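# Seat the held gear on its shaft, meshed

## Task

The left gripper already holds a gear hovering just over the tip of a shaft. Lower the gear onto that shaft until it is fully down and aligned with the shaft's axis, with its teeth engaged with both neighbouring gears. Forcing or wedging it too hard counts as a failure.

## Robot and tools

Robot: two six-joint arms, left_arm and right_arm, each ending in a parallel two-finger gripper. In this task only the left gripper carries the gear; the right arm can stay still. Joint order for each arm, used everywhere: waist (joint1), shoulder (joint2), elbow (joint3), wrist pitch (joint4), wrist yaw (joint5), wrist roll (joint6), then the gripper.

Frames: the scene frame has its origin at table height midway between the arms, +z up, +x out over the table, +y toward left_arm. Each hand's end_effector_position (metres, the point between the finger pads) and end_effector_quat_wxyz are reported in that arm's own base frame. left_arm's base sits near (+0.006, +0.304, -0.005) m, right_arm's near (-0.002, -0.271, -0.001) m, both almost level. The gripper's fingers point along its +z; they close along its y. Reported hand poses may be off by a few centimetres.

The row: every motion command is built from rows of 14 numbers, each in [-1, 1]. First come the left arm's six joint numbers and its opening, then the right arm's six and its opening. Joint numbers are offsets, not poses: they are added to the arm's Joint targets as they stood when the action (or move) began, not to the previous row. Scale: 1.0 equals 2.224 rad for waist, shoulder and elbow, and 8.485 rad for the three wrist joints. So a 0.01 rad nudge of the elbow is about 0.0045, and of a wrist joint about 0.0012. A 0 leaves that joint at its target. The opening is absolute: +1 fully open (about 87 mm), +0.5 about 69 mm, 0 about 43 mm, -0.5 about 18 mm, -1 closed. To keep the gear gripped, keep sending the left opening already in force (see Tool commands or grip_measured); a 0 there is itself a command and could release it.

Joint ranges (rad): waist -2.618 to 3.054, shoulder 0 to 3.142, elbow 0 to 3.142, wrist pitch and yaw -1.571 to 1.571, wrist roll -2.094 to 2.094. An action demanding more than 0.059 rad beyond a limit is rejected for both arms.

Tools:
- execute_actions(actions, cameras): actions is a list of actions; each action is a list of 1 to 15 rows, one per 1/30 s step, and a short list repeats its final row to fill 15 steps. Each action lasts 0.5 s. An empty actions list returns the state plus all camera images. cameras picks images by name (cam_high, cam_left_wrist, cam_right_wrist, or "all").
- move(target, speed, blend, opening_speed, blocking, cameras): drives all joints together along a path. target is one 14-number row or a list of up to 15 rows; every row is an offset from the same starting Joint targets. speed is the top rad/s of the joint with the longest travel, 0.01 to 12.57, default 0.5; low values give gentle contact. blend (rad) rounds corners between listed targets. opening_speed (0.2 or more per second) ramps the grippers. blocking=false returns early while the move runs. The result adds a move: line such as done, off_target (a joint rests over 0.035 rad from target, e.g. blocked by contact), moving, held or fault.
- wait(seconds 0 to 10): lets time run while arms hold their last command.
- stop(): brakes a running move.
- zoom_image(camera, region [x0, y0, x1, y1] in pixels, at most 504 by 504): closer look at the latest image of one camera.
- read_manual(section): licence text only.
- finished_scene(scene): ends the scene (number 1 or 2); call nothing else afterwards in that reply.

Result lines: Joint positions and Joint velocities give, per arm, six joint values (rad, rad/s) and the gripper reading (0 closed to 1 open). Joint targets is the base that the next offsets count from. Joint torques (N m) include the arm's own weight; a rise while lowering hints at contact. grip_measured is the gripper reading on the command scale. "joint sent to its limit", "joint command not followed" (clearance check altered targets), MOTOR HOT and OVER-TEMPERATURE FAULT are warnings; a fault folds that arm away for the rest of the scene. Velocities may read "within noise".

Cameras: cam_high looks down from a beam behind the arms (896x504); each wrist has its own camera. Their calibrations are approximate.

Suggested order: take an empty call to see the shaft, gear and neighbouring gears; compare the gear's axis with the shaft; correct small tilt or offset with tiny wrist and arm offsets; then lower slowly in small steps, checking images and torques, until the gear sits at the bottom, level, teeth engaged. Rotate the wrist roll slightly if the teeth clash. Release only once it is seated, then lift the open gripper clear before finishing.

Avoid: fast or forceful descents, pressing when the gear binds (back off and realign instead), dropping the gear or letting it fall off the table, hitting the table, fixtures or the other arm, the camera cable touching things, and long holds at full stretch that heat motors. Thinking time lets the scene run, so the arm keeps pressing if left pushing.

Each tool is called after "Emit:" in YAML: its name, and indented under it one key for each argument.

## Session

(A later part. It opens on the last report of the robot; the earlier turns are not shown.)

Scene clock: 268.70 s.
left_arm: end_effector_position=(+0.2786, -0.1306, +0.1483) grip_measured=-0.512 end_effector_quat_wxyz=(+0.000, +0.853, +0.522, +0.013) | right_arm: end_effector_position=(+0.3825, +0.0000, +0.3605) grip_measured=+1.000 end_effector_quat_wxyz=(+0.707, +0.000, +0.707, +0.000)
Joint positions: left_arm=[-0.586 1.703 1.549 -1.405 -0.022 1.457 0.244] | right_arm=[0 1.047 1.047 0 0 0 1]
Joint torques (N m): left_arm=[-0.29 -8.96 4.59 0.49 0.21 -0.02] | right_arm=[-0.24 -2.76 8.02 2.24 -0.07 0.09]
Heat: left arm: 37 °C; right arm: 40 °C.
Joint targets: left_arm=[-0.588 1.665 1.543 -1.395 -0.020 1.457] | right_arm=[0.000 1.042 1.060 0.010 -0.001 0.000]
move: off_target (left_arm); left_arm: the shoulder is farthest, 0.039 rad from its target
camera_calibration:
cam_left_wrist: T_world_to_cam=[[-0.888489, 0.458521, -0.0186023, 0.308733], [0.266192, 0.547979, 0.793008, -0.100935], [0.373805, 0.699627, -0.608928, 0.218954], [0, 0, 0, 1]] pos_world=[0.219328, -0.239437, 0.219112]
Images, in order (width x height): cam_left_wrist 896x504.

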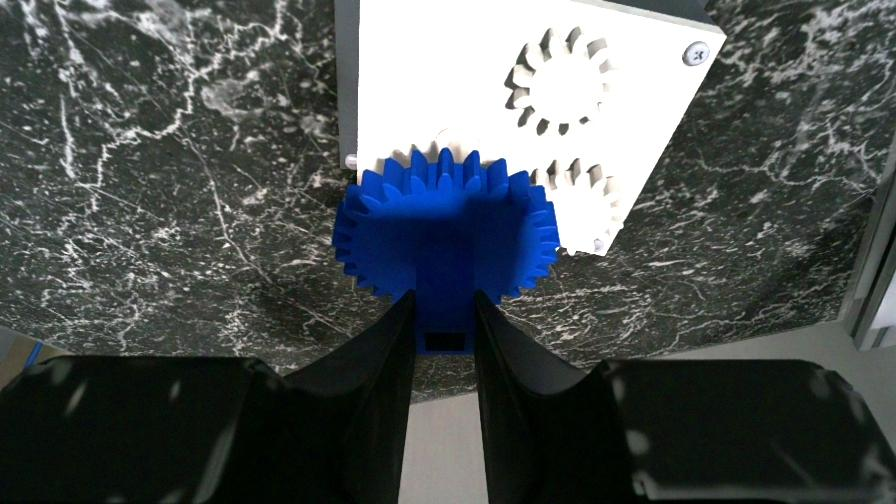

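Emit:
move:
  target: [-0.0018,-0.0085,-0.0488,0.01055,0,0,-1,0,0,0,0,0,0,1]
  speed: 0.15
  cameras: ["cam_left_wrist"]

Emit:
zoom_image:
  camera: "cam_left_wrist"
  region: [400, 60, 640, 300]

Scene clock: 301.80 s.
left_arm: end_effector_position=(+0.2751, -0.1283, +0.1258) grip_measured=-0.512 end_effector_quat_wxyz=(+0.000, +0.853, +0.522, +0.012) | right_arm: end_effector_position=(+0.3825, +0.0000, +0.3605) grip_measured=+1.000 end_effector_quat_wxyz=(+0.707, +0.000, +0.707, +0.000)
Joint positions: left_arm=[-0.586 1.686 1.44 -1.316 -0.022 1.457 0.244] | right_arm=[0 1.047 1.047 0 0 0 1]
Joint torques (N m): left_arm=[-0.68 -8.92 4.59 0.47 0.22 -0.01] | right_arm=[-0.23 -2.76 8.02 2.24 -0.06 0.09]
Heat: left arm: 38 °C; right arm: 41 °C.
Joint targets: left_arm=[-0.592 1.646 1.434 -1.305 -0.020 1.457] | right_arm=[0.000 1.042 1.060 0.010 -0.001 0.000]
move: off_target (left_arm); left_arm: the shoulder is farthest, 0.040 rad from its target
camera_calibration:
cam_left_wrist: T_world_to_cam=[[-0.888505, 0.458564, -0.0166852, 0.303915], [0.267507, 0.547175, 0.79312, -0.0838907], [0.372826, 0.700228, -0.608836, 0.205321], [0, 0, 0, 1]] pos_world=[0.215922, -0.237233, 0.196613]
Images, in order (width x height): cam_left_wrist 896x504.

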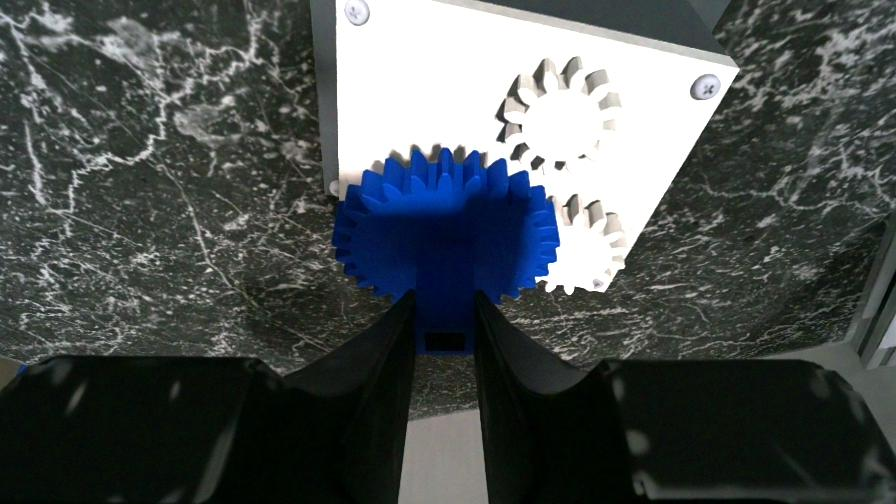

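Scaled by 2.100 from the camera's 896x504 image, which has a finer 1280x720 frame.

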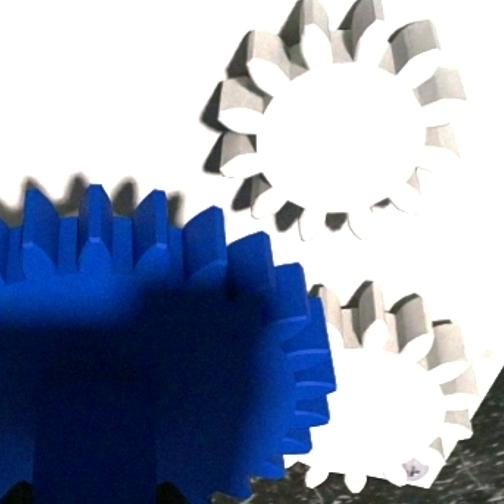

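Emit:
move:
  target: [0,-0.0015,-0.0124,0.0028,0,0,-1,0,0,0,0,0,0,1]
  speed: 0.05

Emit:
move:
  target: [0,0,-0.0053,0.0014,0,0,-1,0,0,0,0,0,0,1]
  speed: 0.05

Emit:
move:
  target: [0,0,-0.0053,0.0014,0,0,-1,0,0,0,0,0,0,1]
  speed: 0.05
  cameras: ["cam_left_wrist"]

Scene clock: 312.70 s.
left_arm: end_effector_position=(+0.2743, -0.1278, +0.1204) grip_measured=-0.512 end_effector_quat_wxyz=(+0.000, +0.853, +0.522, +0.013) | right_arm: end_effector_position=(+0.3825, +0.0000, +0.3605) grip_measured=+1.000 end_effector_quat_wxyz=(+0.707, +0.000, +0.707, +0.000)
Joint positions: left_arm=[-0.586 1.681 1.413 -1.292 -0.022 1.457 0.244] | right_arm=[0 1.047 1.047 0 0 0 1]
Joint torques (N m): left_arm=[-0.62 -8.66 4.63 0.49 0.22 -0.03] | right_arm=[-0.24 -2.76 8.02 2.24 -0.07 0.09]
Heat: left arm: 39 °C; right arm: 41 °C.
Joint targets: left_arm=[-0.592 1.643 1.407 -1.281 -0.020 1.457] | right_arm=[0.000 1.042 1.060 0.010 -0.001 0.000]
move: off_target (left_arm); left_arm: the shoulder is farthest, 0.038 rad from its target

Scene clock: 313.40 s.
left_arm: end_effector_position=(+0.2746, -0.1280, +0.1203) grip_measured=-0.512 end_effector_quat_wxyz=(+0.004, +0.853, +0.522, +0.014) | right_arm: end_effector_position=(+0.3825, +0.0000, +0.3605) grip_measured=+1.000 end_effector_quat_wxyz=(+0.707, +0.000, +0.707, +0.000)
Joint positions: left_arm=[-0.586 1.674 1.406 -1.283 -0.022 1.457 0.244] | right_arm=[0 1.047 1.047 0 0 0 1]
Joint torques (N m): left_arm=[-0.62 -8.23 4.41 0.52 0.19 -0.02] | right_arm=[-0.24 -2.76 8.02 2.24 -0.07 0.09]
Heat: left arm: 39 °C; right arm: 41 °C.
Joint targets: left_arm=[-0.592 1.642 1.395 -1.269 -0.020 1.457] | right_arm=[0.000 1.042 1.060 0.010 -0.001 0.000]
move: done

Scene clock: 314.10 s.
left_arm: end_effector_position=(+0.2745, -0.1279, +0.1203) grip_measured=-0.512 end_effector_quat_wxyz=(+0.007, +0.853, +0.522, +0.016) | right_arm: end_effector_position=(+0.3825, +0.0000, +0.3605) grip_measured=+1.000 end_effector_quat_wxyz=(+0.707, +0.000, +0.707, +0.000)
Joint positions: left_arm=[-0.586 1.668 1.398 -1.275 -0.022 1.457 0.244] | right_arm=[0 1.047 1.047 0 0 0 1]
Joint torques (N m): left_arm=[-0.64 -7.65 3.89 0.61 0.2 -0.03] | right_arm=[-0.24 -2.77 8.02 2.24 -0.07 0.09]
Heat: left arm: 39 °C; right arm: 41 °C.
Joint targets: left_arm=[-0.592 1.642 1.383 -1.257 -0.020 1.457] | right_arm=[0.000 1.042 1.060 0.010 -0.001 0.000]
move: done
camera_calibration:
cam_left_wrist: T_world_to_cam=[[-0.888153, 0.458334, -0.0333955, 0.305032], [0.256395, 0.554523, 0.791685, -0.0754549], [0.381375, 0.694575, -0.610016, 0.198977], [0, 0, 0, 1]] pos_world=[0.214376, -0.236169, 0.191302]
Images, in order (width x height): cam_left_wrist 896x504.

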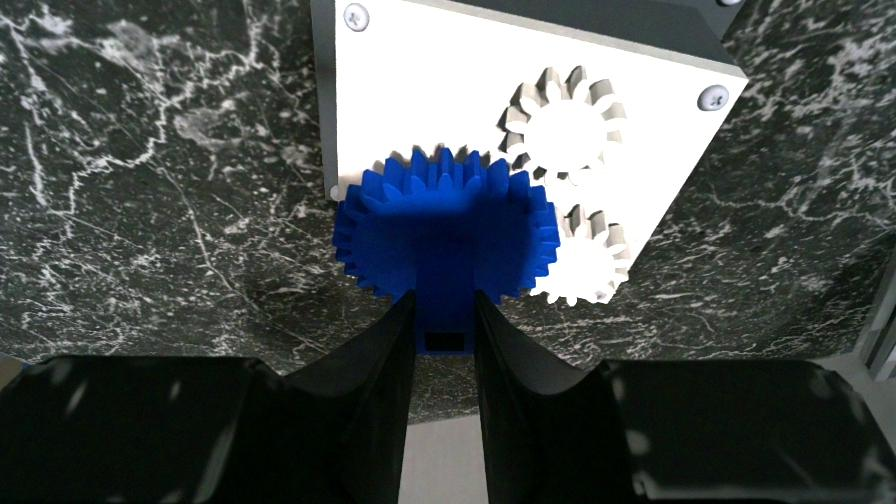

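Emit:
move:
  target: [-0.002,0,0,0,0,0,-1,0,0,0,0,0,0,1]
  speed: 0.02

Emit:
move:
  target: [-0.002,0,0,0,0,0,-1,0,0,0,0,0,0,1]
  speed: 0.02

Emit:
move:
  target: [-0.002,0,0,0,0,0,-1,0,0,0,0,0,0,1]
  speed: 0.02

Emit:
move:
  target: [-0.002,0,0,0,0,0,-1,0,0,0,0,0,0,1]
  speed: 0.02
  cameras: ["cam_left_wrist"]

Scene clock: 328.53 s.
left_arm: end_effector_position=(+0.2739, -0.1293, +0.1203) grip_measured=-0.512 end_effector_quat_wxyz=(+0.007, +0.854, +0.520, +0.016) | right_arm: end_effector_position=(+0.3825, +0.0000, +0.3605) grip_measured=+1.000 end_effector_quat_wxyz=(+0.707, +0.000, +0.707, +0.000)
Joint positions: left_arm=[-0.591 1.668 1.398 -1.275 -0.022 1.457 0.244] | right_arm=[0 1.047 1.047 0 0 0 1]
Joint torques (N m): left_arm=[-0.54 -7.65 4.03 0.59 0.21 -0.04] | right_arm=[-0.24 -2.76 8.02 2.24 -0.07 0.09]
Heat: left arm: 40 °C; right arm: 41 °C.
Joint targets: left_arm=[-0.596 1.642 1.383 -1.257 -0.020 1.457] | right_arm=[0.000 1.042 1.060 0.010 -0.001 0.000]
move: done

Scene clock: 329.23 s.
left_arm: end_effector_position=(+0.2731, -0.1305, +0.1200) grip_measured=-0.512 end_effector_quat_wxyz=(+0.007, +0.855, +0.518, +0.015) | right_arm: end_effector_position=(+0.3825, +0.0000, +0.3605) grip_measured=+1.000 end_effector_quat_wxyz=(+0.707, +0.000, +0.707, +0.000)
Joint positions: left_arm=[-0.596 1.668 1.397 -1.275 -0.022 1.457 0.244] | right_arm=[0 1.047 1.047 0 0 0 1]
Joint torques (N m): left_arm=[-0.54 -7.71 4.1 0.6 0.2 -0.04] | right_arm=[-0.24 -2.76 8.02 2.24 -0.07 0.09]
Heat: left arm: 40 °C; right arm: 41 °C.
Joint targets: left_arm=[-0.601 1.642 1.383 -1.257 -0.020 1.457] | right_arm=[0.000 1.042 1.060 0.010 -0.001 0.000]
move: done

Scene clock: 329.93 s.
left_arm: end_effector_position=(+0.2726, -0.1316, +0.1200) grip_measured=-0.512 end_effector_quat_wxyz=(+0.007, +0.856, +0.516, +0.015) | right_arm: end_effector_position=(+0.3825, +0.0000, +0.3605) grip_measured=+1.000 end_effector_quat_wxyz=(+0.707, +0.000, +0.707, +0.000)
Joint positions: left_arm=[-0.6 1.668 1.397 -1.275 -0.022 1.457 0.244] | right_arm=[0 1.047 1.047 0 0 0 1]
Joint torques (N m): left_arm=[-0.72 -7.58 4.08 0.6 0.22 -0.01] | right_arm=[-0.24 -2.77 8.02 2.24 -0.07 0.09]
Heat: left arm: 40 °C; right arm: 41 °C.
Joint targets: left_arm=[-0.605 1.642 1.383 -1.257 -0.020 1.457] | right_arm=[0.000 1.042 1.060 0.010 -0.001 0.000]
move: done

Scene clock: 330.70 s.
left_arm: end_effector_position=(+0.2722, -0.1330, +0.1184) grip_measured=-0.512 end_effector_quat_wxyz=(+0.008, +0.858, +0.514, +0.016) | right_arm: end_effector_position=(+0.3825, +0.0000, +0.3605) grip_measured=+1.000 end_effector_quat_wxyz=(+0.707, +0.000, +0.707, +0.000)
Joint positions: left_arm=[-0.605 1.668 1.391 -1.267 -0.022 1.457 0.244] | right_arm=[0 1.047 1.047 0 0 0 1]
Joint torques (N m): left_arm=[-0.61 -7.68 4.6 0.52 0.18 -0.02] | right_arm=[-0.24 -2.77 8.02 2.24 -0.07 0.09]
Heat: left arm: 40 °C; right arm: 41 °C.
Joint targets: left_arm=[-0.610 1.642 1.383 -1.257 -0.020 1.457] | right_arm=[0.000 1.042 1.060 0.010 -0.001 0.000]
move: done
camera_calibration:
cam_left_wrist: T_world_to_cam=[[-0.879596, 0.474496, -0.0341266, 0.305097], [0.266007, 0.550046, 0.791637, -0.0737485], [0.3944, 0.687243, -0.610037, 0.197705], [0, 0, 0, 1]] pos_world=[0.210005, -0.240074, 0.189402]
Images, in order (width x height): cam_left_wrist 896x504.

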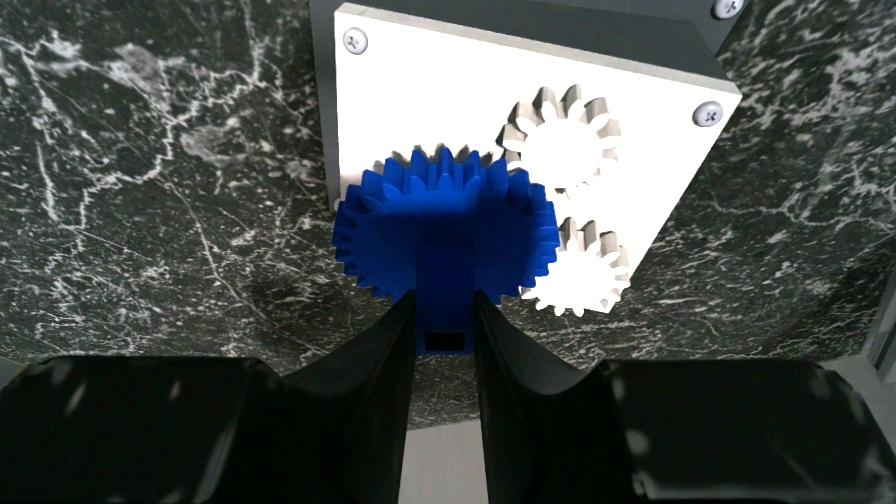

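Emit:
move:
  target: [0,0,-0.0053,0.0014,0,0,-1,0,0,0,0,0,0,1]
  speed: 0.05

Emit:
move:
  target: [0,0,-0.0053,0.0014,0,0,-1,0,0,0,0,0,0,1]
  speed: 0.05

Emit:
wait:
  seconds: 0.1
  cameras: ["cam_left_wrist"]

Emit:
zoom_image:
  camera: "cam_left_wrist"
  region: [460, 70, 660, 320]

Scene clock: 336.93 s.
left_arm: end_effector_position=(+0.2722, -0.1330, +0.1179) grip_measured=-0.512 end_effector_quat_wxyz=(+0.008, +0.858, +0.514, +0.016) | right_arm: end_effector_position=(+0.3825, +0.0000, +0.3605) grip_measured=+1.000 end_effector_quat_wxyz=(+0.707, +0.000, +0.707, +0.000)
Joint positions: left_arm=[-0.605 1.668 1.389 -1.265 -0.022 1.457 0.244] | right_arm=[0 1.047 1.047 0 0 0 1]
Joint torques (N m): left_arm=[-0.64 -7.66 3.89 0.62 0.22 -0.04] | right_arm=[-0.24 -2.77 8.02 2.24 -0.07 0.09]
Heat: left arm: 40 °C; right arm: 41 °C.
Joint targets: left_arm=[-0.610 1.642 1.371 -1.245 -0.020 1.457] | right_arm=[0.000 1.042 1.060 0.010 -0.001 0.000]
move: done

Scene clock: 337.63 s.
left_arm: end_effector_position=(+0.2720, -0.1329, +0.1178) grip_measured=-0.512 end_effector_quat_wxyz=(+0.012, +0.857, +0.514, +0.018) | right_arm: end_effector_position=(+0.3825, +0.0000, +0.3605) grip_measured=+1.000 end_effector_quat_wxyz=(+0.707, +0.000, +0.707, +0.000)
Joint positions: left_arm=[-0.605 1.659 1.378 -1.255 -0.022 1.457 0.244] | right_arm=[0 1.047 1.047 0 0 0 1]
Joint torques (N m): left_arm=[-0.65 -6.82 3.75 0.63 0.21 -0.01] | right_arm=[-0.24 -2.76 8.02 2.24 -0.07 0.09]
Heat: left arm: 40 °C; right arm: 41 °C.
Joint targets: left_arm=[-0.610 1.642 1.360 -1.233 -0.020 1.457] | right_arm=[0.000 1.042 1.060 0.010 -0.001 0.000]
move: done

Scene clock: 337.73 s.
left_arm: end_effector_position=(+0.2720, -0.1329, +0.1178) grip_measured=-0.512 end_effector_quat_wxyz=(+0.012, +0.857, +0.514, +0.018) | right_arm: end_effector_position=(+0.3825, +0.0000, +0.3605) grip_measured=+1.000 end_effector_quat_wxyz=(+0.707, +0.000, +0.707, +0.000)
Joint positions: left_arm=[-0.605 1.659 1.378 -1.255 -0.022 1.457 0.244] | right_arm=[0 1.047 1.047 0 0 0 1]
Joint torques (N m): left_arm=[-0.58 -6.83 3.74 0.64 0.21 -0.06] | right_arm=[-0.24 -2.77 8.02 2.24 -0.07 0.1]
Heat: left arm: 40 °C; right arm: 41 °C.
Joint targets: left_arm=[-0.610 1.642 1.360 -1.233 -0.020 1.457] | right_arm=[0.000 1.042 1.060 0.010 -0.001 0.000]
Tool commands: left_gripper/opening=-1.0 right_gripper/opening=+1.0
wait: 0.10 s; no rest
camera_calibration:
cam_left_wrist: T_world_to_cam=[[-0.879319, 0.474333, -0.0425002, 0.305745], [0.26053, 0.553827, 0.790822, -0.0712276], [0.398651, 0.684312, -0.610569, 0.19584], [0, 0, 0, 1]] pos_world=[0.209332, -0.239593, 0.188896]
Images, in order (width x height): cam_left_wrist 896x504.

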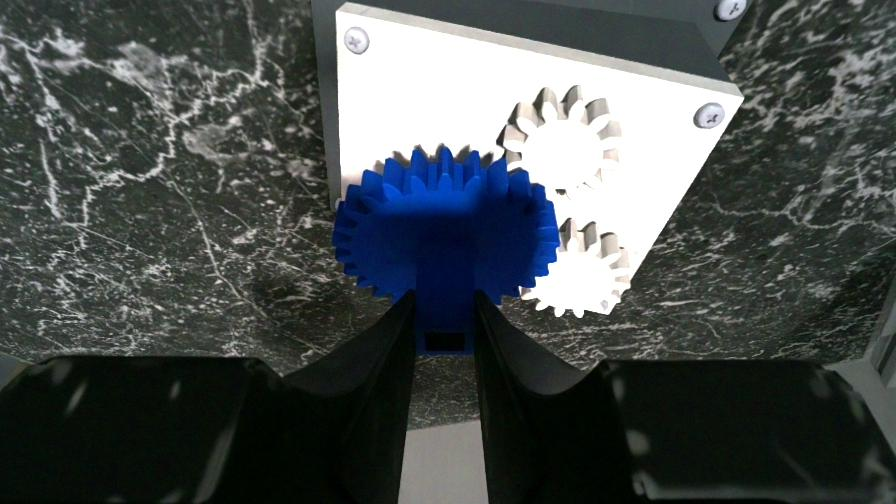

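Scaled by 2.016 from the camera's 896x504 image, which has a finer 1280x720 frame.

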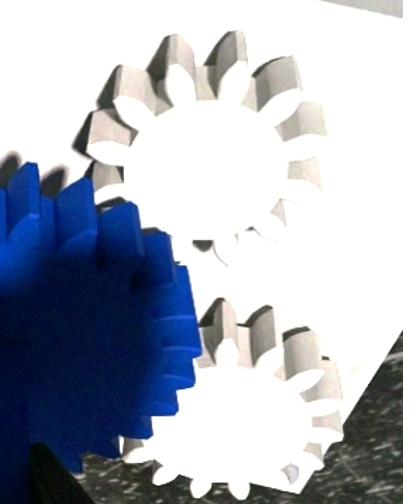

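Emit:
move:
  target: [0.005,0,0.0026,-0.0007,0,0,-1,0,0,0,0,0,0,1]
  speed: 0.02

Emit:
move:
  target: [0.003,0,0,0,0,0,-1,0,0,0,0,0,0,1]
  speed: 0.02

Scene clock: 354.77 s.
left_arm: end_effector_position=(+0.2720, -0.1329, +0.1178) grip_measured=-0.512 end_effector_quat_wxyz=(+0.012, +0.857, +0.514, +0.018) | right_arm: end_effector_position=(+0.3825, +0.0000, +0.3605) grip_measured=+1.000 end_effector_quat_wxyz=(+0.707, +0.000, +0.707, +0.000)
Joint positions: left_arm=[-0.605 1.659 1.378 -1.255 -0.022 1.457 0.244] | right_arm=[0 1.047 1.047 0 0 0 1]
Joint torques (N m): left_arm=[0.42 -6.89 4.16 0.6 0.21 -0.01] | right_arm=[-0.24 -2.77 8.02 2.24 -0.07 0.09]
Heat: left arm: 38 °C; right arm: 41 °C.
Joint targets: left_arm=[-0.599 1.642 1.366 -1.239 -0.020 1.457] | right_arm=[0.000 1.042 1.060 0.010 -0.001 0.000]
move: done

Scene clock: 355.47 s.
left_arm: end_effector_position=(+0.2720, -0.1329, +0.1178) grip_measured=-0.512 end_effector_quat_wxyz=(+0.012, +0.857, +0.514, +0.018) | right_arm: end_effector_position=(+0.3825, +0.0000, +0.3605) grip_measured=+1.000 end_effector_quat_wxyz=(+0.707, +0.000, +0.707, +0.000)
Joint positions: left_arm=[-0.605 1.659 1.378 -1.255 -0.022 1.457 0.244] | right_arm=[0 1.047 1.047 0 0 0 1]
Joint torques (N m): left_arm=[1.01 -6.86 4.16 0.6 0.22 -0.01] | right_arm=[-0.24 -2.76 8.02 2.24 -0.07 0.09]
Heat: left arm: 38 °C; right arm: 41 °C.
Joint targets: left_arm=[-0.592 1.642 1.366 -1.239 -0.020 1.457] | right_arm=[0.000 1.042 1.060 0.010 -0.001 0.000]
move: done

Emit:
move:
  target: [-0.005,-0.002,-0.0026,0.0001,0,0.0035,-1,0,0,0,0,0,0,1]
  speed: 0.03

Emit:
move:
  target: [0,-0.002,-0.0026,0.0001,0,0.0035,-1,0,0,0,0,0,0,1]
  speed: 0.03

Emit:
move:
  target: [0,-0.002,-0.0026,0.0001,0,0.0035,-1,0,0,0,0,0,0,1]
  speed: 0.03
  cameras: ["cam_left_wrist"]

Emit:
zoom_image:
  camera: "cam_left_wrist"
  region: [460, 70, 660, 320]

Scene clock: 363.90 s.
left_arm: end_effector_position=(+0.2723, -0.1330, +0.1178) grip_measured=-0.512 end_effector_quat_wxyz=(+0.011, +0.860, +0.511, +0.018) | right_arm: end_effector_position=(+0.3825, +0.0000, +0.3605) grip_measured=+1.000 end_effector_quat_wxyz=(+0.707, +0.000, +0.707, +0.000)
Joint positions: left_arm=[-0.605 1.659 1.378 -1.255 -0.022 1.465 0.244] | right_arm=[0 1.047 1.047 0 0 0 1]
Joint torques (N m): left_arm=[-0.02 -7.27 3.63 0.58 0.23 0.16] | right_arm=[-0.24 -2.76 8.01 2.24 -0.07 0.09]
Heat: left arm: 37 °C; right arm: 41 °C.
Joint targets: left_arm=[-0.603 1.638 1.360 -1.238 -0.020 1.487] | right_arm=[0.000 1.042 1.060 0.010 -0.001 0.000]
move: done

Scene clock: 365.17 s.
left_arm: end_effector_position=(+0.2720, -0.1327, +0.1177) grip_measured=-0.512 end_effector_quat_wxyz=(+0.011, +0.867, +0.497, +0.018) | right_arm: end_effector_position=(+0.3825, +0.0000, +0.3605) grip_measured=+1.000 end_effector_quat_wxyz=(+0.707, +0.000, +0.707, +0.000)
Joint positions: left_arm=[-0.605 1.653 1.371 -1.254 -0.022 1.497 0.244] | right_arm=[0 1.047 1.047 0 0 0 1]
Joint torques (N m): left_arm=[-0.03 -7.05 3.79 0.61 0.23 0.18] | right_arm=[-0.24 -2.76 8.02 2.24 -0.07 0.1]
Heat: left arm: 37 °C; right arm: 41 °C.
Joint targets: left_arm=[-0.603 1.634 1.354 -1.238 -0.020 1.517] | right_arm=[0.000 1.042 1.060 0.010 -0.001 0.000]
move: done

Scene clock: 366.43 s.
left_arm: end_effector_position=(+0.2722, -0.1327, +0.1177) grip_measured=-0.512 end_effector_quat_wxyz=(+0.011, +0.874, +0.485, +0.018) | right_arm: end_effector_position=(+0.3825, +0.0000, +0.3605) grip_measured=+1.000 end_effector_quat_wxyz=(+0.707, +0.000, +0.707, +0.000)
Joint positions: left_arm=[-0.605 1.648 1.366 -1.253 -0.022 1.524 0.244] | right_arm=[0 1.047 1.047 0 0 0 1]
Joint torques (N m): left_arm=[-0.02 -6.91 3.81 0.6 0.22 0.18] | right_arm=[-0.24 -2.77 8.02 2.24 -0.07 0.09]
Heat: left arm: 37 °C; right arm: 41 °C.
Joint targets: left_arm=[-0.603 1.629 1.348 -1.237 -0.020 1.547] | right_arm=[0.000 1.042 1.060 0.010 -0.001 0.000]
move: done
camera_calibration:
cam_left_wrist: T_world_to_cam=[[-0.845938, 0.531624, -0.0420201, 0.304286], [0.295953, 0.533554, 0.792295, -0.0837931], [0.443623, 0.657796, -0.608689, 0.179607], [0, 0, 0, 1]] pos_world=[0.202528, -0.235202, 0.1885]
Images, in order (width x height): cam_left_wrist 896x504.

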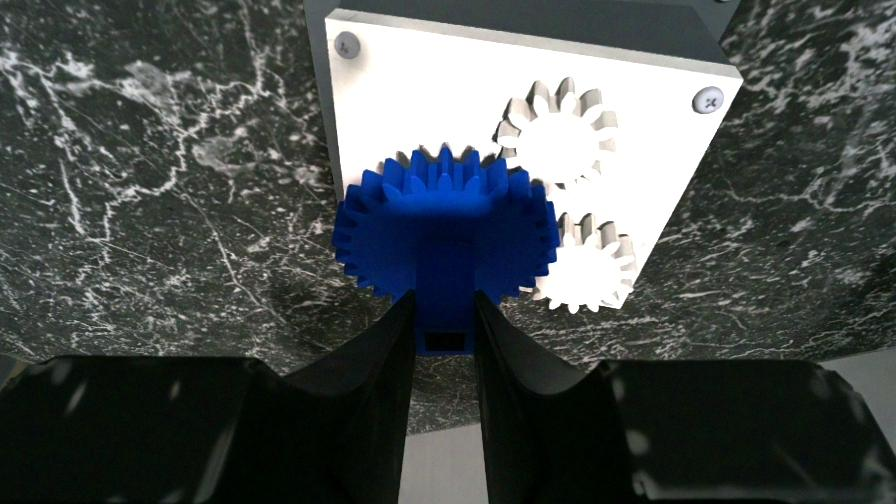

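Scaled by 2.016 from the camera's 896x504 image, which has a finer 1280x720 frame.

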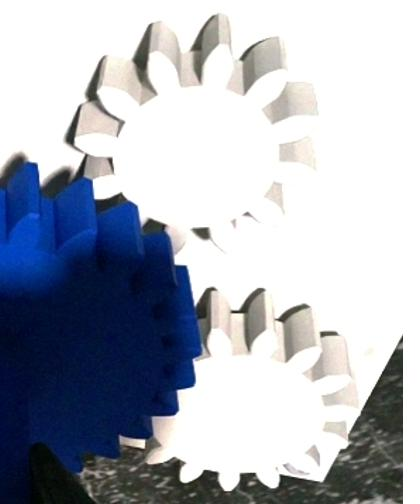

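Emit:
move:
  target: [0,-0.002,-0.0026,0.0001,0,0.0035,-1,0,0,0,0,0,0,1]
  speed: 0.03

Emit:
move:
  target: [0,-0.002,-0.0026,0.0001,0,0.0035,-1,0,0,0,0,0,0,1]
  speed: 0.03

Emit:
move:
  target: [0,-0.002,-0.0026,0.0001,0,0.0035,-1,0,0,0,0,0,0,1]
  speed: 0.03

Emit:
move:
  target: [0,-0.002,-0.0026,0.0001,0,0.0035,-1,0,0,0,0,0,0,1]
  speed: 0.03
  cameras: ["cam_left_wrist"]

Emit:
zoom_image:
  camera: "cam_left_wrist"
  region: [460, 70, 660, 320]

Scene clock: 378.73 s.
left_arm: end_effector_position=(+0.2723, -0.1327, +0.1177) grip_measured=-0.512 end_effector_quat_wxyz=(+0.011, +0.882, +0.471, +0.018) | right_arm: end_effector_position=(+0.3825, +0.0000, +0.3605) grip_measured=+1.000 end_effector_quat_wxyz=(+0.707, +0.000, +0.707, +0.000)
Joint positions: left_arm=[-0.605 1.643 1.36 -1.251 -0.022 1.555 0.244] | right_arm=[0 1.047 1.047 0 0 0 1]
Joint torques (N m): left_arm=[0.05 -6.95 3.7 0.55 0.18 0.17] | right_arm=[-0.24 -2.76 8.02 2.24 -0.07 0.09]
Heat: left arm: 37 °C; right arm: 42 °C.
Joint targets: left_arm=[-0.603 1.625 1.342 -1.236 -0.020 1.576] | right_arm=[0.000 1.042 1.060 0.010 -0.001 0.000]
move: done

Scene clock: 380.00 s.
left_arm: end_effector_position=(+0.2721, -0.1326, +0.1176) grip_measured=-0.512 end_effector_quat_wxyz=(+0.011, +0.889, +0.458, +0.018) | right_arm: end_effector_position=(+0.3825, +0.0000, +0.3605) grip_measured=+1.000 end_effector_quat_wxyz=(+0.707, +0.000, +0.707, +0.000)
Joint positions: left_arm=[-0.605 1.638 1.354 -1.251 -0.022 1.586 0.244] | right_arm=[0 1.047 1.047 0 0 0 1]
Joint torques (N m): left_arm=[0.05 -6.87 3.74 0.6 0.19 0.18] | right_arm=[-0.23 -2.76 8.02 2.24 -0.07 0.09]
Heat: left arm: 37 °C; right arm: 42 °C.
Joint targets: left_arm=[-0.603 1.620 1.336 -1.235 -0.020 1.606] | right_arm=[0.000 1.042 1.060 0.010 -0.001 0.000]
move: done

Scene clock: 381.27 s.
left_arm: end_effector_position=(+0.2722, -0.1327, +0.1176) grip_measured=-0.512 end_effector_quat_wxyz=(+0.011, +0.896, +0.444, +0.019) | right_arm: end_effector_position=(+0.3825, +0.0000, +0.3605) grip_measured=+1.000 end_effector_quat_wxyz=(+0.707, +0.000, +0.707, +0.000)
Joint positions: left_arm=[-0.605 1.633 1.349 -1.25 -0.022 1.616 0.244] | right_arm=[0 1.047 1.047 0 0 0 1]
Joint torques (N m): left_arm=[0.02 -6.72 3.81 0.58 0.19 0.18] | right_arm=[-0.24 -2.76 8.02 2.24 -0.06 0.09]
Heat: left arm: 37 °C; right arm: 42 °C.
Joint targets: left_arm=[-0.603 1.616 1.331 -1.234 -0.020 1.636] | right_arm=[0.000 1.042 1.060 0.010 -0.001 0.000]
move: done

Scene clock: 382.53 s.
left_arm: end_effector_position=(+0.2721, -0.1327, +0.1175) grip_measured=-0.512 end_effector_quat_wxyz=(+0.010, +0.902, +0.432, +0.019) | right_arm: end_effector_position=(+0.3825, +0.0000, +0.3605) grip_measured=+1.000 end_effector_quat_wxyz=(+0.707, +0.000, +0.707, +0.000)
Joint positions: left_arm=[-0.605 1.628 1.343 -1.249 -0.022 1.644 0.244] | right_arm=[0 1.047 1.047 0 0 0 1]
Joint torques (N m): left_arm=[-0.01 -6.83 3.73 0.58 0.2 0.21] | right_arm=[-0.24 -2.76 8.01 2.24 -0.07 0.09]
Heat: left arm: 37 °C; right arm: 42 °C.
Joint targets: left_arm=[-0.603 1.611 1.325 -1.233 -0.020 1.665] | right_arm=[0.000 1.042 1.060 0.010 -0.001 0.000]
move: done
camera_calibration:
cam_left_wrist: T_world_to_cam=[[-0.776389, 0.628987, -0.0399302, 0.297959], [0.356636, 0.490682, 0.795011, -0.106047], [0.519645, 0.602997, -0.60528, 0.151171], [0, 0, 0, 1]] pos_world=[0.190597, -0.226533, 0.187707]
Images, in order (width x height): cam_left_wrist 896x504.

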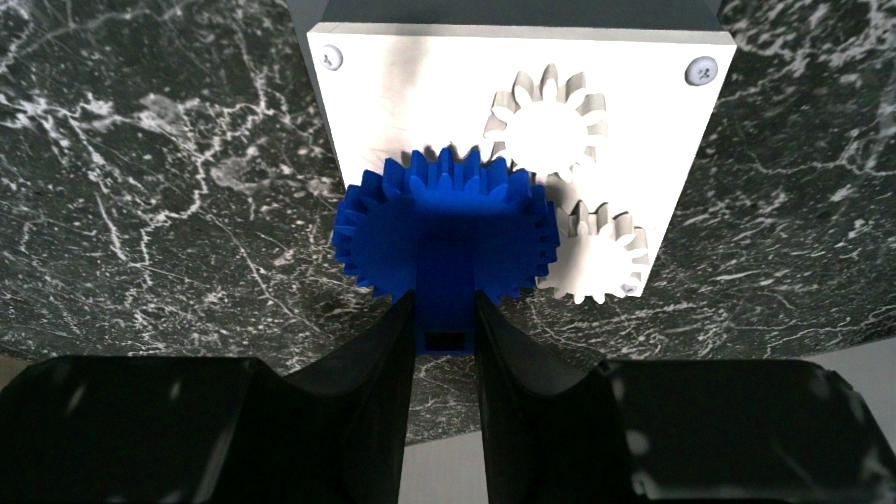

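Scaled by 2.016 from the camera's 896x504 image, which has a finer 1280x720 frame.

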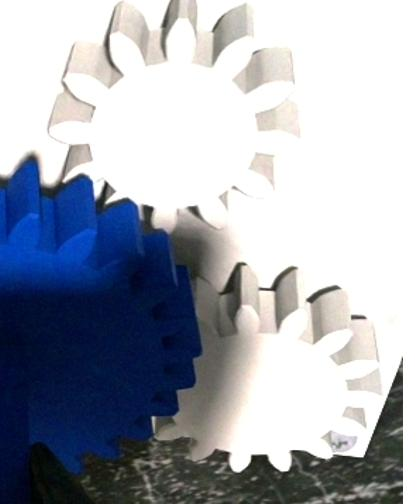

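Emit:
move:
  target: [0.008,0,0,0,0,0,-1,0,0,0,0,0,0,1]
  speed: 0.03

Emit:
move:
  target: [0.003,0,0,0,0,0,-1,0,0,0,0,0,0,1]
  speed: 0.03

Emit:
move:
  target: [-0.018,0,0,0,0,0,-1,0,0,0,0,0,0,1]
  speed: 0.03

Emit:
move:
  target: [-0.003,0,0,0,0,0,-1,0,0,0,0,0,0,1]
  speed: 0.03

Scene clock: 395.90 s.
left_arm: end_effector_position=(+0.2751, -0.1305, +0.1150) grip_measured=-0.512 end_effector_quat_wxyz=(+0.013, +0.900, +0.434, +0.021) | right_arm: end_effector_position=(+0.3825, +0.0000, +0.3605) grip_measured=+1.000 end_effector_quat_wxyz=(+0.707, +0.000, +0.707, +0.000)
Joint positions: left_arm=[-0.593 1.628 1.333 -1.232 -0.023 1.65 0.244] | right_arm=[0 1.047 1.047 0 0 0 1]
Joint torques (N m): left_arm=[0.65 -6.68 4.53 0.46 0.21 0.13] | right_arm=[-0.24 -2.76 8.02 2.24 -0.07 0.09]
Heat: left arm: 38 °C; right arm: 42 °C.
Joint targets: left_arm=[-0.585 1.612 1.325 -1.233 -0.020 1.665] | right_arm=[0.000 1.042 1.060 0.010 -0.001 0.000]
move: done

Scene clock: 396.60 s.
left_arm: end_effector_position=(+0.2755, -0.1297, +0.1150) grip_measured=-0.512 end_effector_quat_wxyz=(+0.013, +0.900, +0.436, +0.021) | right_arm: end_effector_position=(+0.3825, +0.0000, +0.3605) grip_measured=+1.000 end_effector_quat_wxyz=(+0.707, +0.000, +0.707, +0.000)
Joint positions: left_arm=[-0.59 1.628 1.333 -1.232 -0.023 1.65 0.244] | right_arm=[0 1.047 1.047 0 0 0 1]
Joint torques (N m): left_arm=[0.91 -6.76 4.55 0.43 0.24 0.15] | right_arm=[-0.24 -2.76 8.02 2.24 -0.07 0.1]
Heat: left arm: 38 °C; right arm: 42 °C.
Joint targets: left_arm=[-0.578 1.612 1.325 -1.234 -0.020 1.665] | right_arm=[0.000 1.042 1.060 0.010 -0.001 0.000]
move: done

Scene clock: 398.20 s.
left_arm: end_effector_position=(+0.2743, -0.1329, +0.1155) grip_measured=-0.512 end_effector_quat_wxyz=(+0.011, +0.903, +0.428, +0.025) | right_arm: end_effector_position=(+0.3825, +0.0000, +0.3605) grip_measured=+1.000 end_effector_quat_wxyz=(+0.707, +0.000, +0.707, +0.000)
Joint positions: left_arm=[-0.607 1.628 1.333 -1.232 -0.033 1.65 0.244] | right_arm=[0 1.047 1.047 0 0 0 1]
Joint torques (N m): left_arm=[-1.13 -6.74 4.6 0.42 0.33 0.11] | right_arm=[-0.23 -2.76 8.02 2.24 -0.06 0.1]
Heat: left arm: 38 °C; right arm: 42 °C.
Joint targets: left_arm=[-0.619 1.612 1.325 -1.234 -0.020 1.665] | right_arm=[0.000 1.042 1.060 0.010 -0.001 0.000]
move: done

Scene clock: 398.90 s.
left_arm: end_effector_position=(+0.2743, -0.1333, +0.1158) grip_measured=-0.512 end_effector_quat_wxyz=(+0.009, +0.904, +0.426, +0.028) | right_arm: end_effector_position=(+0.3825, +0.0000, +0.3605) grip_measured=+1.000 end_effector_quat_wxyz=(+0.707, +0.000, +0.707, +0.000)
Joint positions: left_arm=[-0.612 1.628 1.333 -1.232 -0.04 1.65 0.244] | right_arm=[0 1.047 1.047 0 0 0 1]
Joint torques (N m): left_arm=[-1.25 -6.72 4.59 0.42 0.41 0.14] | right_arm=[-0.24 -2.76 8.02 2.24 -0.07 0.1]
Heat: left arm: 38 °C; right arm: 42 °C.
Joint targets: left_arm=[-0.625 1.612 1.325 -1.234 -0.020 1.665] | right_arm=[0.000 1.042 1.060 0.010 -0.001 0.000]
move: done

Emit:
move:
  target: [0.017,0,0,0,0,0,-1,0,0,0,0,0,0,1]
  speed: 0.05

Emit:
move:
  target: [0,0,-0.007,0.0019,0,0,-1,0,0,0,0,0,0,1]
  speed: 0.05

Emit:
move:
  target: [0,0,-0.007,0.0019,0,0,-1,0,0,0,0,0,0,1]
  speed: 0.05
  cameras: ["cam_left_wrist"]

Emit:
zoom_image:
  camera: "cam_left_wrist"
  region: [460, 70, 660, 320]

Scene clock: 407.83 s.
left_arm: end_effector_position=(+0.2752, -0.1308, +0.1153) grip_measured=-0.512 end_effector_quat_wxyz=(+0.012, +0.901, +0.433, +0.023) | right_arm: end_effector_position=(+0.3825, +0.0000, +0.3605) grip_measured=+1.000 end_effector_quat_wxyz=(+0.707, +0.000, +0.707, +0.000)
Joint positions: left_arm=[-0.597 1.628 1.333 -1.232 -0.029 1.65 0.244] | right_arm=[0 1.047 1.047 0 0 0 1]
Joint torques (N m): left_arm=[0.77 -6.74 4.49 0.43 0.28 0.14] | right_arm=[-0.25 -2.76 8.02 2.24 -0.07 0.09]
Heat: left arm: 38 °C; right arm: 42 °C.
Joint targets: left_arm=[-0.587 1.612 1.325 -1.234 -0.020 1.665] | right_arm=[0.000 1.042 1.060 0.010 -0.001 0.000]
move: done

Scene clock: 408.53 s.
left_arm: end_effector_position=(+0.2751, -0.1308, +0.1128) grip_measured=-0.512 end_effector_quat_wxyz=(+0.012, +0.901, +0.432, +0.023) | right_arm: end_effector_position=(+0.3825, +0.0000, +0.3605) grip_measured=+1.000 end_effector_quat_wxyz=(+0.707, +0.000, +0.707, +0.000)
Joint positions: left_arm=[-0.597 1.628 1.323 -1.222 -0.029 1.651 0.244] | right_arm=[0 1.047 1.047 0 0 0 1]
Joint torques (N m): left_arm=[0.76 -6.67 4.16 0.49 0.28 0.11] | right_arm=[-0.24 -2.76 8.01 2.24 -0.07 0.1]
Heat: left arm: 38 °C; right arm: 42 °C.
Joint targets: left_arm=[-0.587 1.612 1.309 -1.218 -0.020 1.666] | right_arm=[0.000 1.042 1.060 0.010 -0.001 0.000]
move: done

Scene clock: 409.23 s.
left_arm: end_effector_position=(+0.2751, -0.1308, +0.1124) grip_measured=-0.512 end_effector_quat_wxyz=(+0.014, +0.901, +0.432, +0.025) | right_arm: end_effector_position=(+0.3825, +0.0000, +0.3605) grip_measured=+1.000 end_effector_quat_wxyz=(+0.707, +0.000, +0.707, +0.000)
Joint positions: left_arm=[-0.597 1.624 1.316 -1.214 -0.029 1.651 0.244] | right_arm=[0 1.047 1.047 0 0 0 1]
Joint torques (N m): left_arm=[0.73 -6.38 3.41 0.57 0.29 0.12] | right_arm=[-0.24 -2.76 8.02 2.24 -0.07 0.09]
Heat: left arm: 38 °C; right arm: 42 °C.
Joint targets: left_arm=[-0.587 1.611 1.294 -1.201 -0.020 1.666] | right_arm=[0.000 1.042 1.060 0.010 -0.001 0.000]
move: done
camera_calibration:
cam_left_wrist: T_world_to_cam=[[-0.775937, 0.628741, -0.0510595, 0.299995], [0.345746, 0.491595, 0.799246, -0.10133], [0.52762, 0.602511, -0.598831, 0.142456], [0, 0, 0, 1]] pos_world=[0.192649, -0.224637, 0.181612]
Images, in order (width x height): cam_left_wrist 896x504.

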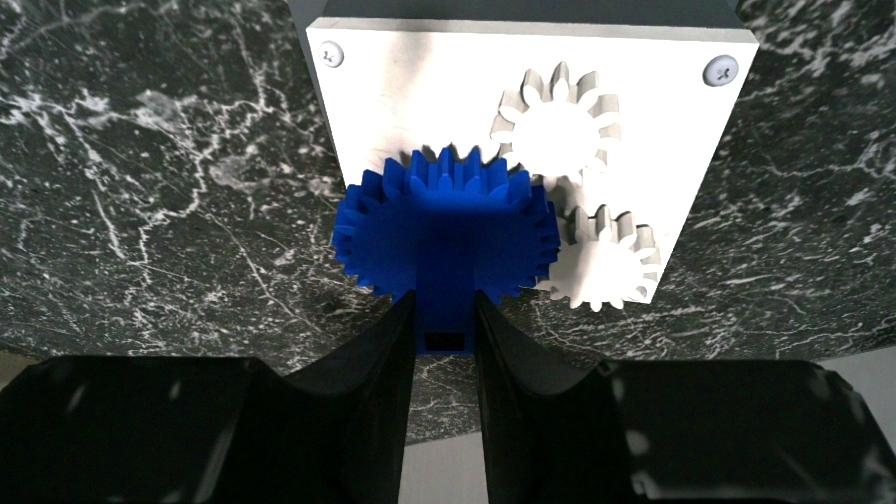

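Scaled by 2.016 from the camera's 896x504 image, which has a finer 1280x720 frame.

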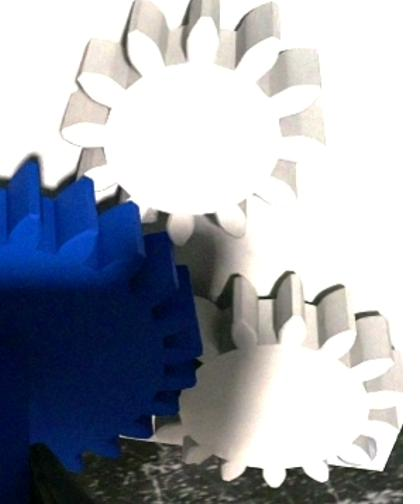

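Emit:
move:
  target: [0,-0.002,-0.0023,0.0001,0,0.0035,-1,0,0,0,0,0,0,1]
  speed: 0.03

Emit:
move:
  target: [0,-0.002,-0.0023,0.0001,0,0.0035,-1,0,0,0,0,0,0,1]
  speed: 0.03

Emit:
move:
  target: [0,-0.002,-0.0023,0.0001,0,0.0035,-1,0,0,0,0,0,0,1]
  speed: 0.03
  cameras: ["cam_left_wrist"]

Emit:
zoom_image:
  camera: "cam_left_wrist"
  region: [460, 70, 660, 320]

Scene clock: 417.70 s.
left_arm: end_effector_position=(+0.2750, -0.1308, +0.1125) grip_measured=-0.512 end_effector_quat_wxyz=(+0.014, +0.906, +0.423, +0.025) | right_arm: end_effector_position=(+0.3825, +0.0000, +0.3605) grip_measured=+1.000 end_effector_quat_wxyz=(+0.707, +0.000, +0.707, +0.000)
Joint positions: left_arm=[-0.597 1.619 1.311 -1.213 -0.029 1.672 0.244] | right_arm=[0 1.047 1.047 0 0 0 1]
Joint torques (N m): left_arm=[0.83 -6.2 3.54 0.59 0.27 0.21] | right_arm=[-0.24 -2.76 8.02 2.24 -0.07 0.1]
Heat: left arm: 38 °C; right arm: 42 °C.
Joint targets: left_arm=[-0.587 1.607 1.289 -1.200 -0.020 1.695] | right_arm=[0.000 1.042 1.060 0.010 -0.001 0.000]
move: done

Scene clock: 418.97 s.
left_arm: end_effector_position=(+0.2750, -0.1309, +0.1126) grip_measured=-0.512 end_effector_quat_wxyz=(+0.014, +0.912, +0.410, +0.026) | right_arm: end_effector_position=(+0.3825, +0.0000, +0.3605) grip_measured=+1.000 end_effector_quat_wxyz=(+0.707, +0.000, +0.707, +0.000)
Joint positions: left_arm=[-0.597 1.614 1.306 -1.213 -0.029 1.701 0.244] | right_arm=[0 1.047 1.047 0 0 0 1]
Joint torques (N m): left_arm=[0.76 -6.2 3.38 0.59 0.27 0.22] | right_arm=[-0.24 -2.76 8.01 2.24 -0.07 0.09]
Heat: left arm: 38 °C; right arm: 42 °C.
Joint targets: left_arm=[-0.587 1.602 1.284 -1.199 -0.020 1.725] | right_arm=[0.000 1.042 1.060 0.010 -0.001 0.000]
move: done

Scene clock: 420.23 s.
left_arm: end_effector_position=(+0.2749, -0.1310, +0.1128) grip_measured=-0.512 end_effector_quat_wxyz=(+0.014, +0.918, +0.396, +0.026) | right_arm: end_effector_position=(+0.3825, +0.0000, +0.3605) grip_measured=+1.000 end_effector_quat_wxyz=(+0.707, +0.000, +0.707, +0.000)
Joint positions: left_arm=[-0.597 1.609 1.301 -1.212 -0.03 1.73 0.244] | right_arm=[0 1.047 1.047 0 0 0 1]
Joint torques (N m): left_arm=[0.8 -6.13 3.44 0.58 0.29 0.22] | right_arm=[-0.23 -2.76 8.01 2.24 -0.07 0.09]
Heat: left arm: 38 °C; right arm: 42 °C.
Joint targets: left_arm=[-0.587 1.598 1.278 -1.199 -0.020 1.754] | right_arm=[0.000 1.042 1.060 0.010 -0.001 0.000]
move: done
camera_calibration:
cam_left_wrist: T_world_to_cam=[[-0.72393, 0.688029, -0.0504199, 0.29337], [0.381137, 0.459802, 0.80207, -0.115724], [0.57503, 0.561426, -0.595098, 0.124029], [0, 0, 0, 1]] pos_world=[0.185165, -0.21827, 0.181419]
Images, in order (width x height): cam_left_wrist 896x504.

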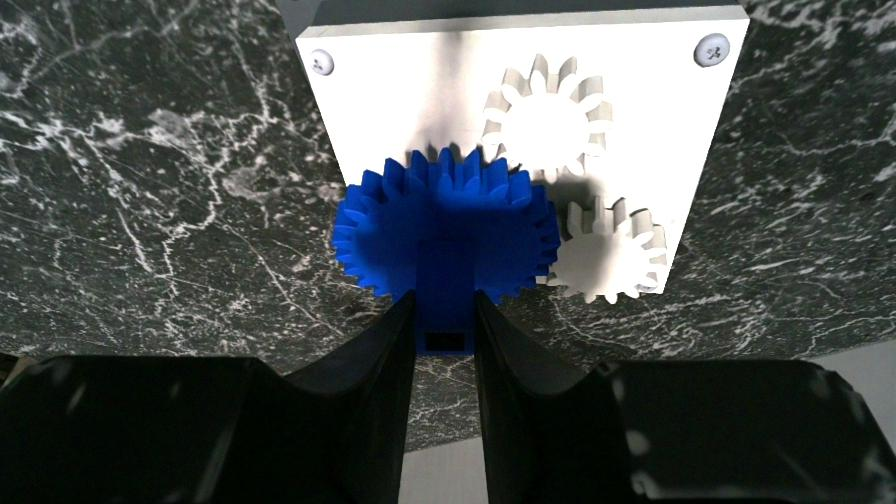

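Scaled by 2.016 from the camera's 896x504 image, which has a finer 1280x720 frame.

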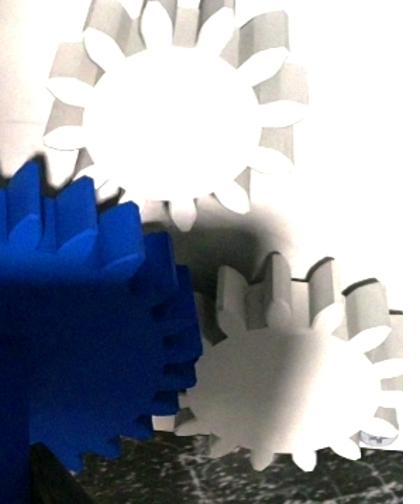

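Emit:
move:
  target: [0,-0.002,-0.0023,0.0001,0,0.0035,-1,0,0,0,0,0,0,1]
  speed: 0.03

Emit:
move:
  target: [0,-0.002,-0.0023,0.0001,0,0.0035,-1,0,0,0,0,0,0,1]
  speed: 0.03

Emit:
move:
  target: [0,-0.002,-0.0023,0.0001,0,0.0035,-1,0,0,0,0,0,0,1]
  speed: 0.03

Emit:
move:
  target: [0,-0.002,-0.0023,0.0001,0,0.0035,-1,0,0,0,0,0,0,1]
  speed: 0.03

Emit:
move:
  target: [0,-0.002,-0.0023,0.0001,0,0.0035,-1,0,0,0,0,0,0,1]
  speed: 0.03
  cameras: ["cam_left_wrist"]

Emit:
zoom_image:
  camera: "cam_left_wrist"
  region: [460, 70, 660, 320]

Scene clock: 436.57 s.
left_arm: end_effector_position=(+0.2749, -0.1311, +0.1129) grip_measured=-0.512 end_effector_quat_wxyz=(+0.013, +0.923, +0.383, +0.027) | right_arm: end_effector_position=(+0.3825, +0.0000, +0.3605) grip_measured=+1.000 end_effector_quat_wxyz=(+0.707, +0.000, +0.707, +0.000)
Joint positions: left_arm=[-0.597 1.604 1.296 -1.211 -0.03 1.759 0.244] | right_arm=[0 1.047 1.047 0 0 0 1]
Joint torques (N m): left_arm=[0.75 -6.09 3.36 0.57 0.29 0.22] | right_arm=[-0.24 -2.76 8.02 2.24 -0.06 0.09]
Heat: left arm: 36 °C; right arm: 42 °C.
Joint targets: left_arm=[-0.587 1.593 1.273 -1.198 -0.020 1.784] | right_arm=[0.000 1.042 1.060 0.010 -0.001 0.000]
move: done

Scene clock: 437.83 s.
left_arm: end_effector_position=(+0.2749, -0.1311, +0.1132) grip_measured=-0.512 end_effector_quat_wxyz=(+0.013, +0.929, +0.370, +0.028) | right_arm: end_effector_position=(+0.3825, +0.0000, +0.3605) grip_measured=+1.000 end_effector_quat_wxyz=(+0.707, +0.000, +0.707, +0.000)
Joint positions: left_arm=[-0.597 1.599 1.292 -1.211 -0.032 1.788 0.244] | right_arm=[0 1.047 1.047 0 0 0 1]
Joint torques (N m): left_arm=[0.68 -5.96 3.36 0.58 0.29 0.25] | right_arm=[-0.24 -2.76 8.02 2.24 -0.07 0.09]
Heat: left arm: 36 °C; right arm: 42 °C.
Joint targets: left_arm=[-0.587 1.589 1.268 -1.197 -0.020 1.814] | right_arm=[0.000 1.042 1.060 0.010 -0.001 0.000]
move: done

Scene clock: 439.17 s.
left_arm: end_effector_position=(+0.2751, -0.1311, +0.1133) grip_measured=-0.512 end_effector_quat_wxyz=(+0.013, +0.934, +0.355, +0.029) | right_arm: end_effector_position=(+0.3825, +0.0000, +0.3605) grip_measured=+1.000 end_effector_quat_wxyz=(+0.707, +0.000, +0.707, +0.000)
Joint positions: left_arm=[-0.597 1.594 1.287 -1.21 -0.032 1.819 0.244] | right_arm=[0 1.047 1.047 0 0 0 1]
Joint torques (N m): left_arm=[0.8 -5.82 3.41 0.57 0.32 0.23] | right_arm=[-0.24 -2.77 8.02 2.24 -0.07 0.1]
Heat: left arm: 36 °C; right arm: 42 °C.
Joint targets: left_arm=[-0.587 1.584 1.263 -1.196 -0.020 1.844] | right_arm=[0.000 1.042 1.060 0.010 -0.001 0.000]
move: done

Scene clock: 440.47 s.
left_arm: end_effector_position=(+0.2753, -0.1307, +0.1092) grip_measured=-0.512 end_effector_quat_wxyz=(+0.011, +0.940, +0.340, +0.029) | right_arm: end_effector_position=(+0.3825, +0.0000, +0.3605) grip_measured=+1.000 end_effector_quat_wxyz=(+0.707, +0.000, +0.707, +0.000)
Joint positions: left_arm=[-0.594 1.592 1.268 -1.196 -0.034 1.855 0.244] | right_arm=[0 1.047 1.047 0 0 0 1]
Joint torques (N m): left_arm=[0.5 -6.11 4.34 0.47 0.36 0.13] | right_arm=[-0.24 -2.77 8.02 2.24 -0.07 0.09]
Heat: left arm: 36 °C; right arm: 42 °C.
Joint targets: left_arm=[-0.587 1.580 1.258 -1.196 -0.020 1.873] | right_arm=[0.000 1.042 1.060 0.010 -0.001 0.000]
move: done

Scene clock: 441.70 s.
left_arm: end_effector_position=(+0.2755, -0.1310, +0.1083) grip_measured=-0.512 end_effector_quat_wxyz=(+0.009, +0.944, +0.327, +0.028) | right_arm: end_effector_position=(+0.3825, +0.0000, +0.3605) grip_measured=+1.000 end_effector_quat_wxyz=(+0.707, +0.000, +0.707, +0.000)
Joint positions: left_arm=[-0.594 1.592 1.265 -1.195 -0.034 1.882 0.244] | right_arm=[0 1.047 1.047 0 0 0 1]
Joint torques (N m): left_arm=[0.34 -6.5 4.26 0.46 0.32 0.23] | right_arm=[-0.24 -2.76 8.02 2.24 -0.06 0.09]
Heat: left arm: 36 °C; right arm: 42 °C.
Joint targets: left_arm=[-0.588 1.576 1.253 -1.194 -0.020 1.903] | right_arm=[0.000 1.042 1.060 0.010 -0.001 0.000]
move: done
camera_calibration:
cam_left_wrist: T_world_to_cam=[[-0.614524, 0.787878, -0.0400965, 0.275367], [0.443877, 0.387336, 0.80805, -0.139798], [0.652176, 0.478768, -0.587748, 0.0881883], [0, 0, 0, 1]] pos_world=[0.173758, -0.205028, 0.175838]
Images, in order (width x height): cam_left_wrist 896x504.

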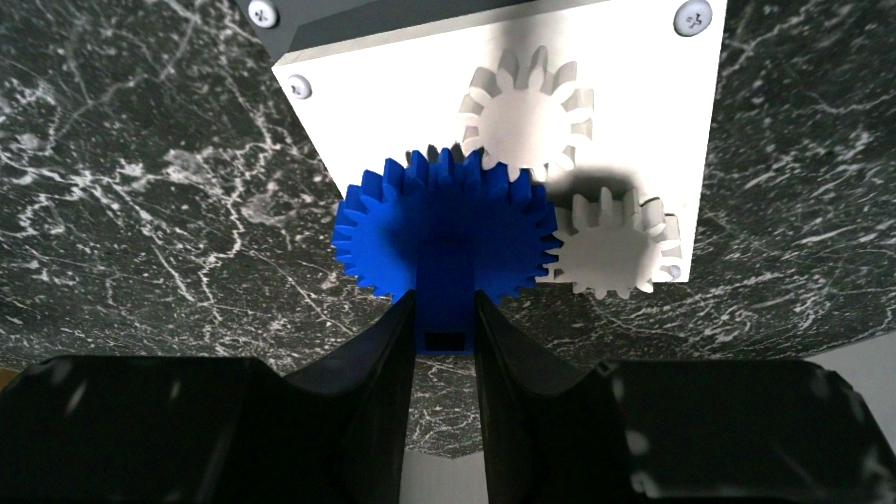

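Scaled by 2.016 from the camera's 896x504 image, which has a finer 1280x720 frame.

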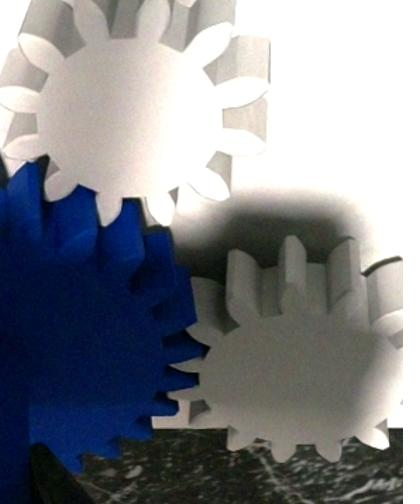

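Emit:
move:
  target: [0,0,-0.007,0.0019,0,0,-1,0,0,0,0,0,0,1]
  speed: 0.05

Emit:
move:
  target: [0,0,-0.007,0.0019,0,0,-1,0,0,0,0,0,0,1]
  speed: 0.05

Emit:
move:
  target: [0,0,-0.007,0.0019,0,0,-1,0,0,0,0,0,0,1]
  speed: 0.05

Scene clock: 446.40 s.
left_arm: end_effector_position=(+0.2753, -0.1308, +0.1078) grip_measured=-0.512 end_effector_quat_wxyz=(+0.010, +0.945, +0.326, +0.029) | right_arm: end_effector_position=(+0.3825, +0.0000, +0.3605) grip_measured=+1.000 end_effector_quat_wxyz=(+0.707, +0.000, +0.707, +0.000)
Joint positions: left_arm=[-0.594 1.589 1.259 -1.19 -0.034 1.883 0.244] | right_arm=[0 1.047 1.047 0 0 0 1]
Joint torques (N m): left_arm=[0.44 -6.09 3.51 0.56 0.33 0.17] | right_arm=[-0.25 -2.76 8.02 2.24 -0.06 0.1]
Heat: left arm: 36 °C; right arm: 42 °C.
Joint targets: left_arm=[-0.588 1.576 1.237 -1.178 -0.020 1.903] | right_arm=[0.000 1.042 1.060 0.010 -0.001 0.000]
move: done

Scene clock: 447.10 s.
left_arm: end_effector_position=(+0.2752, -0.1305, +0.1075) grip_measured=-0.512 end_effector_quat_wxyz=(+0.013, +0.945, +0.326, +0.032) | right_arm: end_effector_position=(+0.3825, +0.0000, +0.3605) grip_measured=+1.000 end_effector_quat_wxyz=(+0.707, +0.000, +0.707, +0.000)
Joint positions: left_arm=[-0.594 1.581 1.249 -1.18 -0.036 1.884 0.244] | right_arm=[0 1.047 1.047 0 0 0 1]
Joint torques (N m): left_arm=[0.46 -5.41 3.06 0.64 0.37 0.18] | right_arm=[-0.24 -2.76 8.02 2.24 -0.07 0.09]
Heat: left arm: 36 °C; right arm: 42 °C.
Joint targets: left_arm=[-0.588 1.576 1.222 -1.162 -0.020 1.903] | right_arm=[0.000 1.042 1.060 0.010 -0.001 0.000]
move: done

Scene clock: 447.80 s.
left_arm: end_effector_position=(+0.2753, -0.1304, +0.1072) grip_measured=-0.512 end_effector_quat_wxyz=(+0.016, +0.945, +0.326, +0.035) | right_arm: end_effector_position=(+0.3825, +0.0000, +0.3605) grip_measured=+1.000 end_effector_quat_wxyz=(+0.707, +0.000, +0.707, +0.000)
Joint positions: left_arm=[-0.594 1.573 1.238 -1.169 -0.036 1.884 0.244] | right_arm=[0 1.047 1.047 0 0 0 1]
Joint torques (N m): left_arm=[0.43 -4.72 2.73 0.69 0.38 0.18] | right_arm=[-0.24 -2.76 8.01 2.24 -0.06 0.09]
Heat: left arm: 36 °C; right arm: 42 °C.
Joint targets: left_arm=[-0.588 1.576 1.206 -1.146 -0.020 1.903] | right_arm=[0.000 1.042 1.060 0.010 -0.001 0.000]
move: done


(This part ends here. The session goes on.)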